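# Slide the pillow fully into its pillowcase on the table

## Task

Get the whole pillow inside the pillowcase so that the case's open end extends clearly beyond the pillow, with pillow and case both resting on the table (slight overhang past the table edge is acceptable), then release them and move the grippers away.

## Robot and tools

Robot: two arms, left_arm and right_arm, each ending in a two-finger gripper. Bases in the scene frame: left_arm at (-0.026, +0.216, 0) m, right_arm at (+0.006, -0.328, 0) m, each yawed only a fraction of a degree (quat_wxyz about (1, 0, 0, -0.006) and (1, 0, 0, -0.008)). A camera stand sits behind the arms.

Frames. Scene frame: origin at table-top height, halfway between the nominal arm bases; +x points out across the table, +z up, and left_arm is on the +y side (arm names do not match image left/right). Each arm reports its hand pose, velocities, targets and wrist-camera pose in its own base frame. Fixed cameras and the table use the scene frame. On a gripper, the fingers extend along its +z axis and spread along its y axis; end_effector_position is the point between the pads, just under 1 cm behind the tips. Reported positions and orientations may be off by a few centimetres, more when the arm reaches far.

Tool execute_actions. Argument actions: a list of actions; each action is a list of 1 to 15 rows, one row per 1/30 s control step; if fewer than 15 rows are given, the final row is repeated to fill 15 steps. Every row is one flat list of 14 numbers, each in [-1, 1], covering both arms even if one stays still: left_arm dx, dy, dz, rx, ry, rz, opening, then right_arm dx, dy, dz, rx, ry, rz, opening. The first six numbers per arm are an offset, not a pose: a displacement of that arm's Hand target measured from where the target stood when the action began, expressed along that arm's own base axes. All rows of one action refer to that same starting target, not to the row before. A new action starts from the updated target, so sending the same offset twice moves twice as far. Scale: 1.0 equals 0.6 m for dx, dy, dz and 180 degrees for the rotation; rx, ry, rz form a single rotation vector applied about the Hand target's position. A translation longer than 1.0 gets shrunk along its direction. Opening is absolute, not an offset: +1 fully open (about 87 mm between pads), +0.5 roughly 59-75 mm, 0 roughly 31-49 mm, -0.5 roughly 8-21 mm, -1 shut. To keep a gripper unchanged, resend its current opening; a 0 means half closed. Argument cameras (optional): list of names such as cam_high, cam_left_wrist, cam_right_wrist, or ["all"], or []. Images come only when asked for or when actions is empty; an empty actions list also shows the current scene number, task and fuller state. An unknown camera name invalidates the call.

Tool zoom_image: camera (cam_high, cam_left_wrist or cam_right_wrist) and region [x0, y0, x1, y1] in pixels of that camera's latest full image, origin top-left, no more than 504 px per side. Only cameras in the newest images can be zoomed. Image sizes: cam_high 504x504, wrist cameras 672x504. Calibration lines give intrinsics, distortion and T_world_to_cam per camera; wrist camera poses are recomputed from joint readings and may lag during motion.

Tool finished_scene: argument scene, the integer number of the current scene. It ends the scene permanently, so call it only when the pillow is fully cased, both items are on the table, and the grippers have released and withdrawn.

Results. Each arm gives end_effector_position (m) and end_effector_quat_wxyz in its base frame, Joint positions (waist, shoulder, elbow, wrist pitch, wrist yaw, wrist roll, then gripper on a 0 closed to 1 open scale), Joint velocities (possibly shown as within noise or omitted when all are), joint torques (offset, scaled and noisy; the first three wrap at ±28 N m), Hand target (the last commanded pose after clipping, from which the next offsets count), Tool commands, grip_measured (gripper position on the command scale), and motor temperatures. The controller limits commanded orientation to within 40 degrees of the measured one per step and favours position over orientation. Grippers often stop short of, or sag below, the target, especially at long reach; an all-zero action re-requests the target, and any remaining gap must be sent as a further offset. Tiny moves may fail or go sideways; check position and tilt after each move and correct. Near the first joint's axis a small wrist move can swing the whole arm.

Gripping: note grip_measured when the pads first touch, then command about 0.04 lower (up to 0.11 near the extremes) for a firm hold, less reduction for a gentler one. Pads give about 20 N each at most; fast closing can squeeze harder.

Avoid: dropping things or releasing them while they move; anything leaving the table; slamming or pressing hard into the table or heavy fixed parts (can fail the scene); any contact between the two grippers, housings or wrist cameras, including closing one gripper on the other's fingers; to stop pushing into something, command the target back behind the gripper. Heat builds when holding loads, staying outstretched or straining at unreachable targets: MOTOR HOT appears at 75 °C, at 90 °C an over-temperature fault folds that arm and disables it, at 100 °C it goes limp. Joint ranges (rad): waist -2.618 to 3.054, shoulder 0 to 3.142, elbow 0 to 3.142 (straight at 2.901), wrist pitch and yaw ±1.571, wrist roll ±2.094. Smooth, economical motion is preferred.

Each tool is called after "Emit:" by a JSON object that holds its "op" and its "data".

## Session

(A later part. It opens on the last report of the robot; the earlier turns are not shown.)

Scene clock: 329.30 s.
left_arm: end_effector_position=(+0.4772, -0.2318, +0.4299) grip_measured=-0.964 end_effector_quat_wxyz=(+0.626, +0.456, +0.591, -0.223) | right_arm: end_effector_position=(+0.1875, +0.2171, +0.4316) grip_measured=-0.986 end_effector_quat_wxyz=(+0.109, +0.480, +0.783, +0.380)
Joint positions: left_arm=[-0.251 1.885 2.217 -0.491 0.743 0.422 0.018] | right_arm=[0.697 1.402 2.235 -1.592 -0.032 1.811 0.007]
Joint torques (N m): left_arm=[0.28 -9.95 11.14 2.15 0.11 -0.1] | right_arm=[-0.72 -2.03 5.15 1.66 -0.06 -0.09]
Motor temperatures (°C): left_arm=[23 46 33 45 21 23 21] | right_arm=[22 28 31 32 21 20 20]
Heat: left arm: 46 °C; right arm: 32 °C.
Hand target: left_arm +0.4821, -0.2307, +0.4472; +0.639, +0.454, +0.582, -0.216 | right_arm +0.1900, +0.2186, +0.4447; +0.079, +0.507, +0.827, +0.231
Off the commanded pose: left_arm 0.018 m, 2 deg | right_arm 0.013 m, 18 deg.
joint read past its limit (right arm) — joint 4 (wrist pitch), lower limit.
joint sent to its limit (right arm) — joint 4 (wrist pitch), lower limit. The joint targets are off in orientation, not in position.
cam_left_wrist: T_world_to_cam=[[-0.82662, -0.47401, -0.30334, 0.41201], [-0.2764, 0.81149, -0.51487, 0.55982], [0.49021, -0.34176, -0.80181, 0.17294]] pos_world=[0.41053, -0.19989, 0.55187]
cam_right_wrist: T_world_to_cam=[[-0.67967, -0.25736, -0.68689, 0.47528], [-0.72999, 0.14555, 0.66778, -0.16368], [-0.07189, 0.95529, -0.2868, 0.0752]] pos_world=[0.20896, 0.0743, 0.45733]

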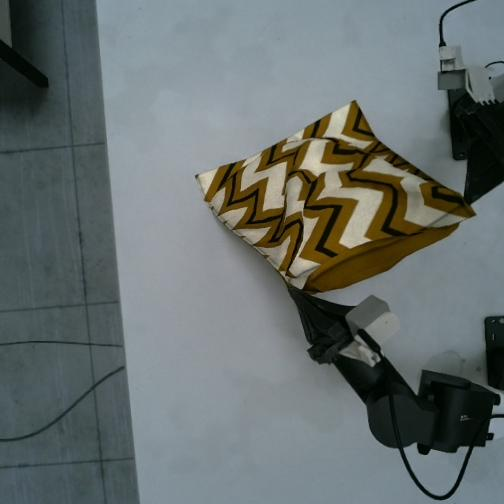

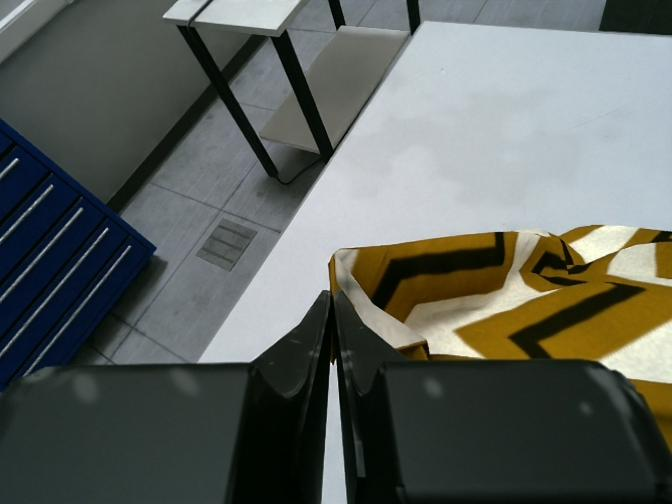

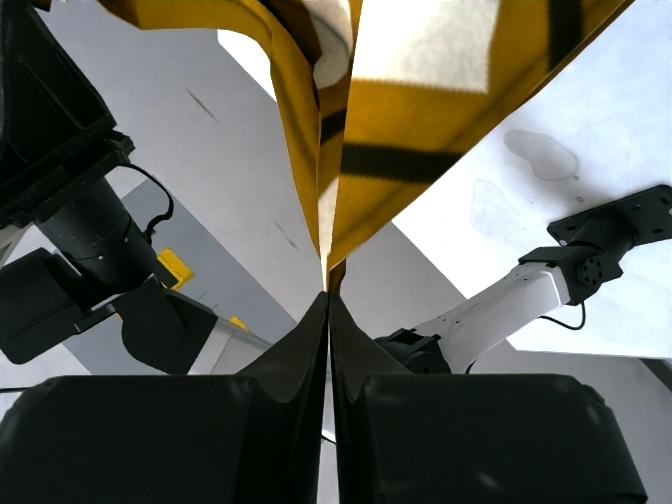

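Emit:
{"op": "execute_actions", "data": {"actions": [[[-0.03,0.06,-0.06,0.02,0.04,0,-1,-0.03,0.06,-0.06,-0.02,0.03,0,-1],[-0.06,0.12,-0.14,0.03,0.06,0,-1,-0.06,0.12,-0.14,-0.03,0.04,0,-1],[-0.092,0.178,-0.217,0.04,0.08,0,-1,-0.092,0.178,-0.217,-0.05,0.06,0,-1]],[[-0.038,0.075,-0.217,0.06,0.07,0,-1,-0.038,0.075,-0.217,-0.05,0.06,0,-1]],[[0,0,0,0,0,0,-1,0,0,0,0,0,0,-1]]], "cameras": ["all"]}}

Scene clock: 338.60 s.
left_arm: end_effector_position=(+0.4030, -0.0794, +0.1821) grip_measured=-0.964 end_effector_quat_wxyz=(+0.403, +0.475, +0.749, -0.226) | right_arm: end_effector_position=(+0.1130, +0.3672, +0.1694) grip_measured=-0.986 end_effector_quat_wxyz=(-0.036, +0.438, +0.898, -0.003)
Joint positions: left_arm=[0.073 1.705 1.487 -0.823 0.845 0.962 0.018] | right_arm=[1.143 1.947 1.934 -1.562 -0.072 2.051 0.007]
Joint torques (N m): left_arm=[-0.02 -9.22 9.35 1.24 0.53 0.16] | right_arm=[-0.43 -9.8 7.35 0.11 -0.1 -0.03]
Heat: left arm: 45 °C; right arm: 32 °C.
Hand target: left_arm +0.4041, -0.0789, +0.1867; +0.409, +0.482, +0.743, -0.220 | right_arm +0.1120, +0.3705, +0.1843; +0.001, +0.523, +0.852, +0.001
Off the commanded pose: left_arm 0.005 m, 1 deg | right_arm 0.015 m, 12 deg.
joint sent to its limit (right arm) — joint 4 (wrist pitch), lower limit; joint 6 (wrist roll), upper limit. The joint targets are off in orientation, not in position.
cam_left_wrist: T_world_to_cam=[[-0.89797, -0.43861, -0.03575, 0.33055], [-0.43452, 0.89658, -0.08568, 0.28036], [0.06964, -0.06141, -0.99568, 0.28977]] pos_world=[0.39847, -0.08859, 0.32436]
cam_right_wrist: T_world_to_cam=[[-0.78688, -0.61475, 0.05383, 0.30109], [-0.32093, 0.48217, 0.81518, -0.25951], [-0.52709, 0.62418, -0.5767, 0.07344]] pos_world=[0.19235, 0.26438, 0.23769]

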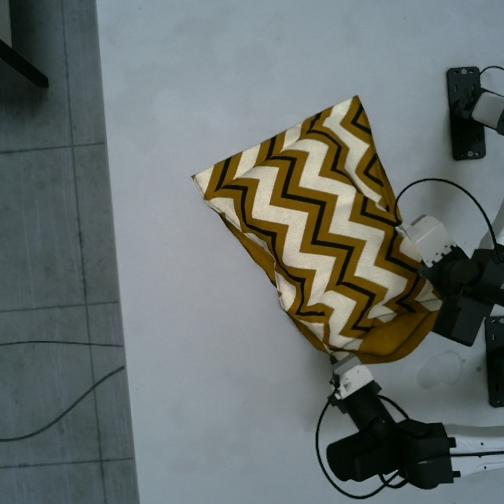

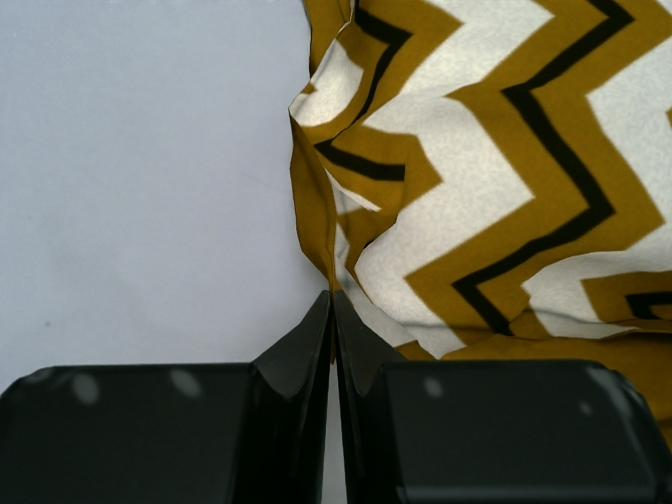

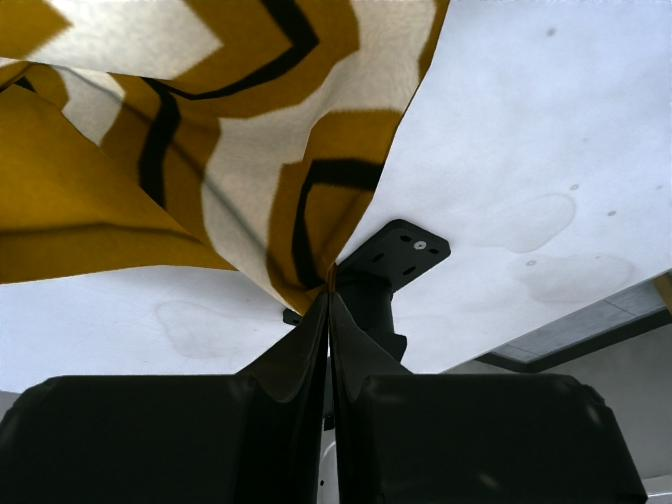

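Emit:
{"op": "execute_actions", "data": {"actions": [[[0.0,0.015,-0.1,0.02,0.01,0,-1,-0.01,0.01,-0.1,0,0,0,-1],[0.005,0.045,-0.2,0.04,0.03,0,-1,-0.015,0.03,-0.2,0,0,0,-1]],[[0,0,-0.02,0,0,0,-1,0,0,0,0,0,0,-1]]], "cameras": ["all"]}}

Scene clock: 348.63 s.
left_arm: end_effector_position=(+0.4082, -0.0543, +0.0636) grip_measured=-0.964 end_effector_quat_wxyz=(+0.347, +0.493, +0.772, -0.198) | right_arm: end_effector_position=(+0.1048, +0.3860, +0.0575) grip_measured=-0.986 end_effector_quat_wxyz=(-0.043, +0.425, +0.904, -0.024)
Joint positions: left_arm=[0.093 1.861 1.279 -0.599 0.744 1.076 0.018] | right_arm=[1.175 2.043 1.623 -1.196 -0.088 2.051 0.007]
Joint torques (N m): left_arm=[0.16 -8.54 6.63 1.18 0.39 0.15] | right_arm=[-0.34 -10.97 4.16 0.32 -0.11 0]
Motor temperatures (°C): left_arm=[23 44 36 40 21 23 21] | right_arm=[22 32 32 30 21 20 21]
Heat: left arm: 44 °C; right arm: 32 °C.
Hand target: left_arm +0.4071, -0.0519, +0.0548; +0.342, +0.496, +0.774, -0.195 | right_arm +0.1029, +0.3885, +0.0643; +0.001, +0.523, +0.852, +0.000
Off the commanded pose: left_arm 0.009 m, 1 deg | right_arm 0.007 m, 14 deg.
joint sent to its limit (right arm) — joint 6 (wrist roll), upper limit. The joint targets are off in orientation, not in position.
cam_left_wrist: T_world_to_cam=[[-0.9031, -0.42863, -0.02619, 0.34406], [-0.42943, 0.90159, 0.0522, 0.2394], [0.00124, 0.05839, -0.99829, 0.20755]] pos_world=[0.41327, -0.08049, 0.20371]
cam_right_wrist: T_world_to_cam=[[-0.76523, -0.63641, 0.09694, 0.31583], [-0.31101, 0.49734, 0.8099, -0.18655], [-0.56364, 0.58961, -0.57851, 0.01017]] pos_world=[0.1894, 0.28778, 0.12635]

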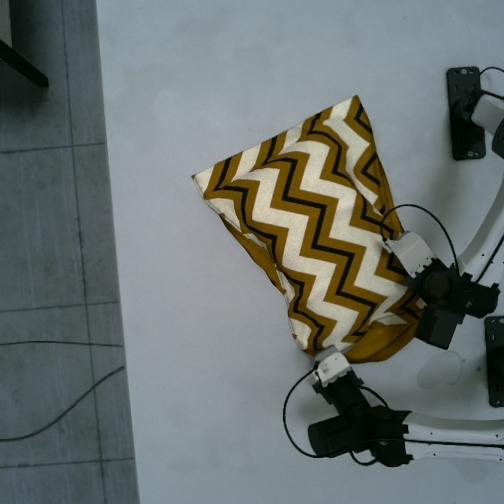

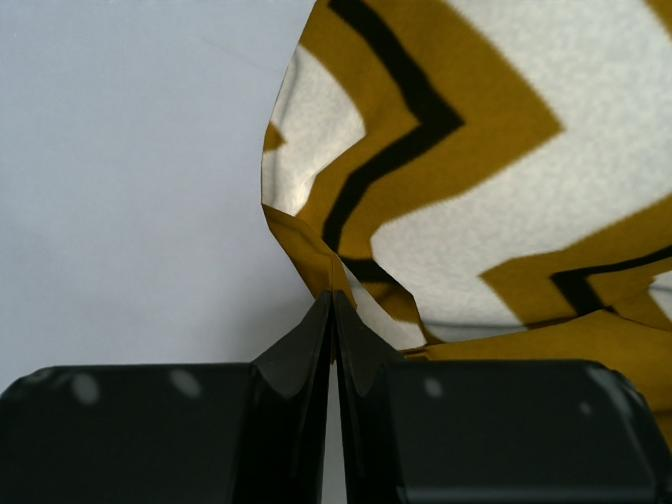

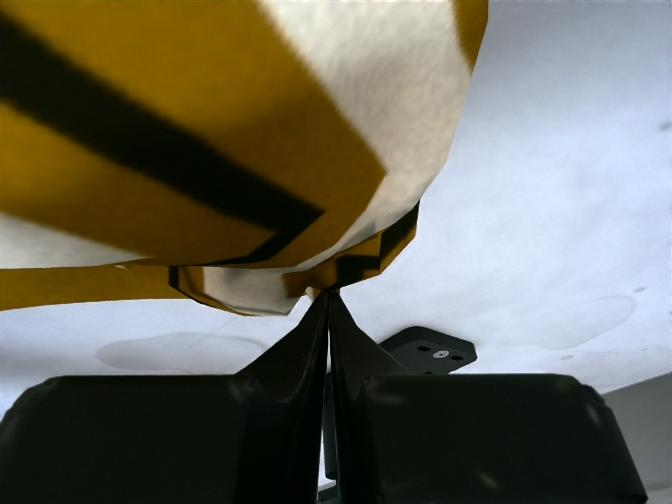

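Emit:
{"op": "execute_actions", "data": {"actions": [[[-0.01,0.05,-0.05,0,0,0,-1,-0.02,0.04,-0.055,0,0,0,-1]],[[0,0,0,0,0,0,-1,0,0,0,0,0,0,-1]],[[0,0,0,0,0,0,-0.3,0,0,0,0,0,0,-0.3]]], "cameras": ["all"]}}

Scene clock: 358.83 s.
left_arm: end_effector_position=(+0.3995, -0.0198, +0.0269) grip_measured=-0.300 end_effector_quat_wxyz=(+0.339, +0.489, +0.780, -0.195) | right_arm: end_effector_position=(+0.0916, +0.4083, +0.0328) grip_measured=-0.300 end_effector_quat_wxyz=(-0.049, +0.403, +0.914, -0.013)
Joint positions: left_arm=[0.184 1.921 1.221 -0.57 0.757 1.184 0.35] | right_arm=[1.22 2.111 1.623 -1.102 -0.099 2.051 0.35]
Joint torques (N m): left_arm=[-0.23 -9.06 7.34 1.03 0.6 0.2] | right_arm=[-0.09 -9.13 5.82 0.29 -0.15 -0.03]
Heat: left arm: 43 °C; right arm: 36 °C.
Hand target: left_arm +0.4011, -0.0220, +0.0247; +0.342, +0.496, +0.774, -0.195 | right_arm +0.0910, +0.4125, +0.0313; +0.001, +0.523, +0.852, +0.001
Off the commanded pose: left_arm 0.003 m, 1 deg | right_arm 0.005 m, 17 deg.
joint sent to its limit (right arm) — joint 6 (wrist roll), upper limit. The joint targets are off in orientation, not in position.
cam_left_wrist: T_world_to_cam=[[-0.89813, -0.43943, -0.01598, 0.3475], [-0.4394, 0.89547, 0.07113, 0.20992], [-0.01694, 0.0709, -0.99734, 0.17639]] pos_world=[0.40733, -0.04778, 0.16654]
cam_right_wrist: T_world_to_cam=[[-0.73542, -0.67294, 0.07945, 0.33505], [-0.33196, 0.46, 0.82353, -0.16507], [-0.59073, 0.57926, -0.56169, -0.0187]] pos_world=[0.18056, 0.31224, 0.09882]

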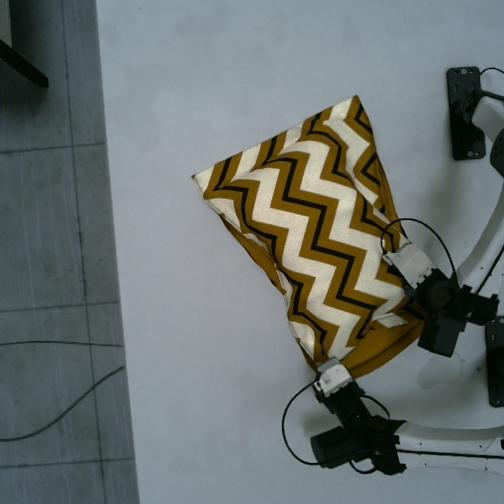

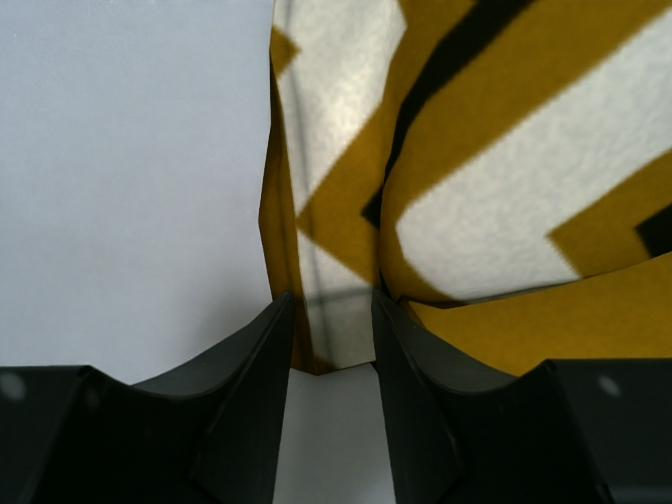

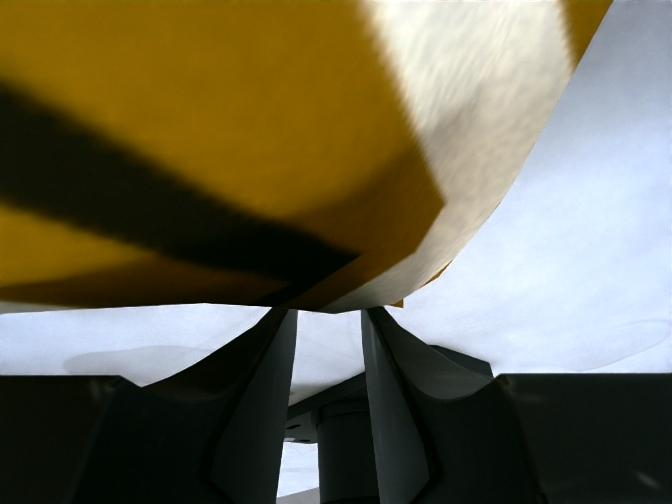

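Emit:
{"op": "execute_actions", "data": {"actions": [[[0,0,0,0,0,0,0.3,0,0,0,0,0,0,0.3]],[[-0.03,0.06,0.1,0,0,0,0.3,0,0,0.12,0,0,0,0.3]],[[-0.1,0.12,0.18,0,0,0,0.3,0,0.0,0.22,0,0,0,0.3]],[[-0.15,0.1,0.1,0,0,0,0.3,0.1,-0.45,0.05,0,0,0,0.3]],[[0,0,0,0,0,0,0.3,0,-0.15,0,0,0,0,0.3]]], "cameras": ["all"]}}

Emit:
{"op": "zoom_image", "data": {"camera": "cam_high", "region": [170, 80, 470, 400]}}

Scene clock: 370.83 s.
left_arm: end_effector_position=(+0.2371, +0.1471, +0.2584) grip_measured=+0.300 end_effector_quat_wxyz=(+0.378, +0.432, +0.819, +0.009) | right_arm: end_effector_position=(+0.1524, +0.0520, +0.2684) grip_measured=+0.300 end_effector_quat_wxyz=(+0.189, +0.513, +0.822, +0.156)
Joint positions: left_arm=[0.884 1.414 1.612 -1.554 0.752 1.769 0.65] | right_arm=[0.039 0.936 1.426 -1.567 -0.044 1.167 0.65]
Joint torques (N m): left_arm=[0.03 -4.03 6.19 0.59 0.41 0.15] | right_arm=[-0.95 1.13 3.97 1.08 -0.12 -0.3]
Motor temperatures (°C): left_arm=[23 42 35 37 22 23 21] | right_arm=[22 37 32 29 21 20 20]
Heat: left arm: 42 °C; right arm: 37 °C.
Hand target: left_arm +0.2331, +0.1461, +0.2527; +0.342, +0.496, +0.774, -0.195 | right_arm +0.1509, +0.0525, +0.2653; +0.001, +0.523, +0.852, +0.001
Off the commanded pose: left_arm 0.007 m, 25 deg | right_arm 0.004 m, 28 deg.
joint sent to its limit (left arm) — joint 4 (wrist pitch), lower limit. The joint targets are off in orientation, not in position.
joint sent to its limit (right arm) — joint 4 (wrist pitch), lower limit. The joint targets are off in orientation, not in position.
cam_left_wrist: T_world_to_cam=[[-0.70711, -0.62533, -0.33008, 0.34202], [-0.69438, 0.70224, 0.15715, 0.03923], [0.13353, 0.34032, -0.93078, 0.30013]] pos_world=[0.22901, 0.08419, 0.38609]
cam_right_wrist: T_world_to_cam=[[-0.79441, -0.42314, -0.43574, 0.25558], [-0.60689, 0.52387, 0.5977, -0.07585], [-0.02464, 0.73926, -0.67297, 0.29128]] pos_world=[0.16418, -0.06745, 0.35273]

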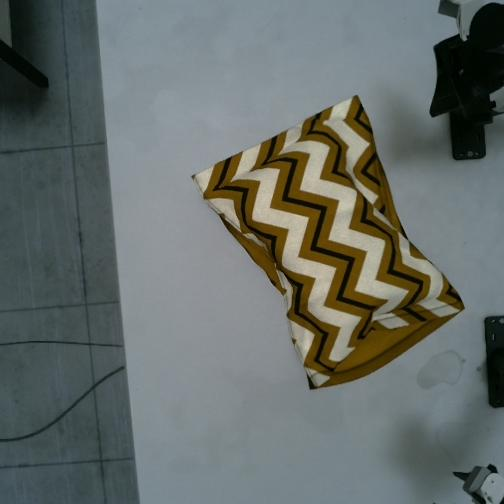

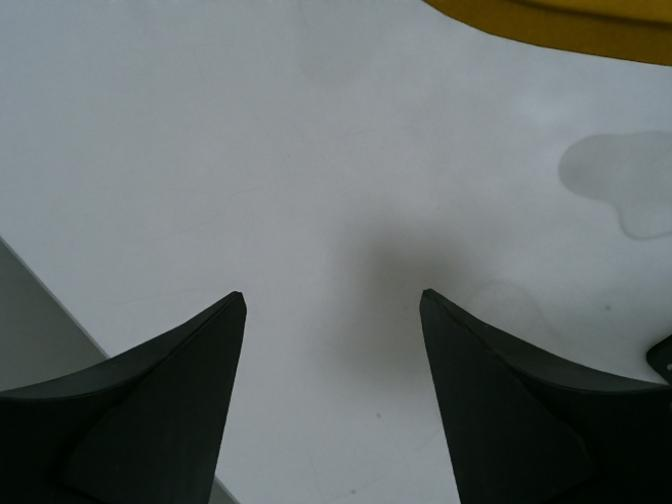

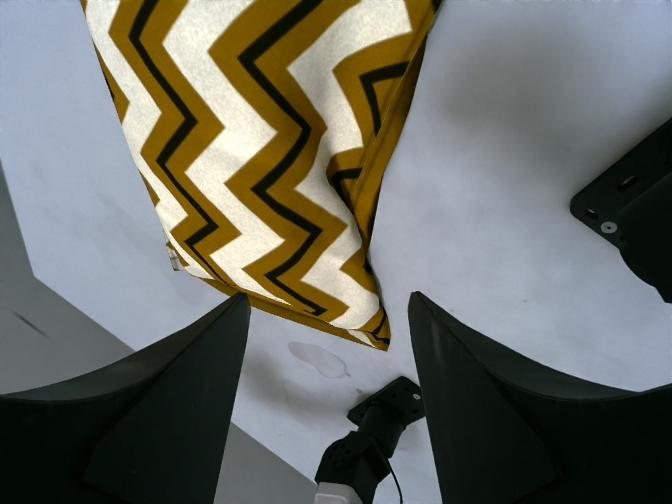

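Scaled by 1.575 from the camera's image (finer frame: 720x720).

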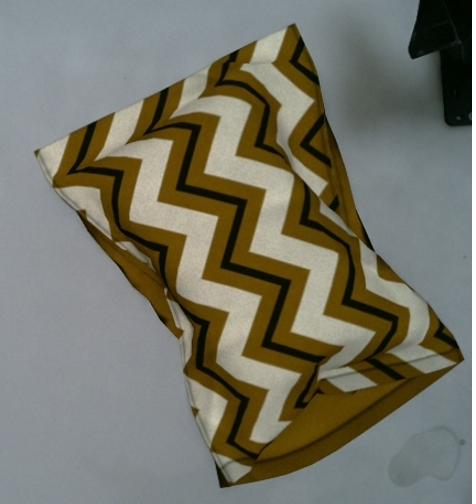

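Emit:
{"op": "zoom_image", "data": {"camera": "cam_high", "region": [280, 270, 480, 400]}}

Emit:
{"op": "zoom_image", "data": {"camera": "cam_right_wrist", "region": [100, 150, 450, 400]}}

Scaled by 2.520 from the camera's image (finer frame: 720x720).

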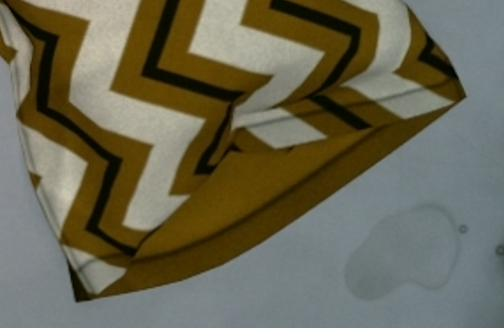

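Scaled by 1.440 from the camera's image (finer frame: 960x720).

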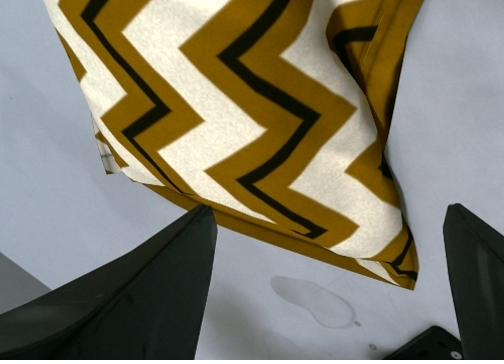

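Emit:
{"op": "finished_scene", "data": {"scene": 1}}

The scene is finished: the task was done.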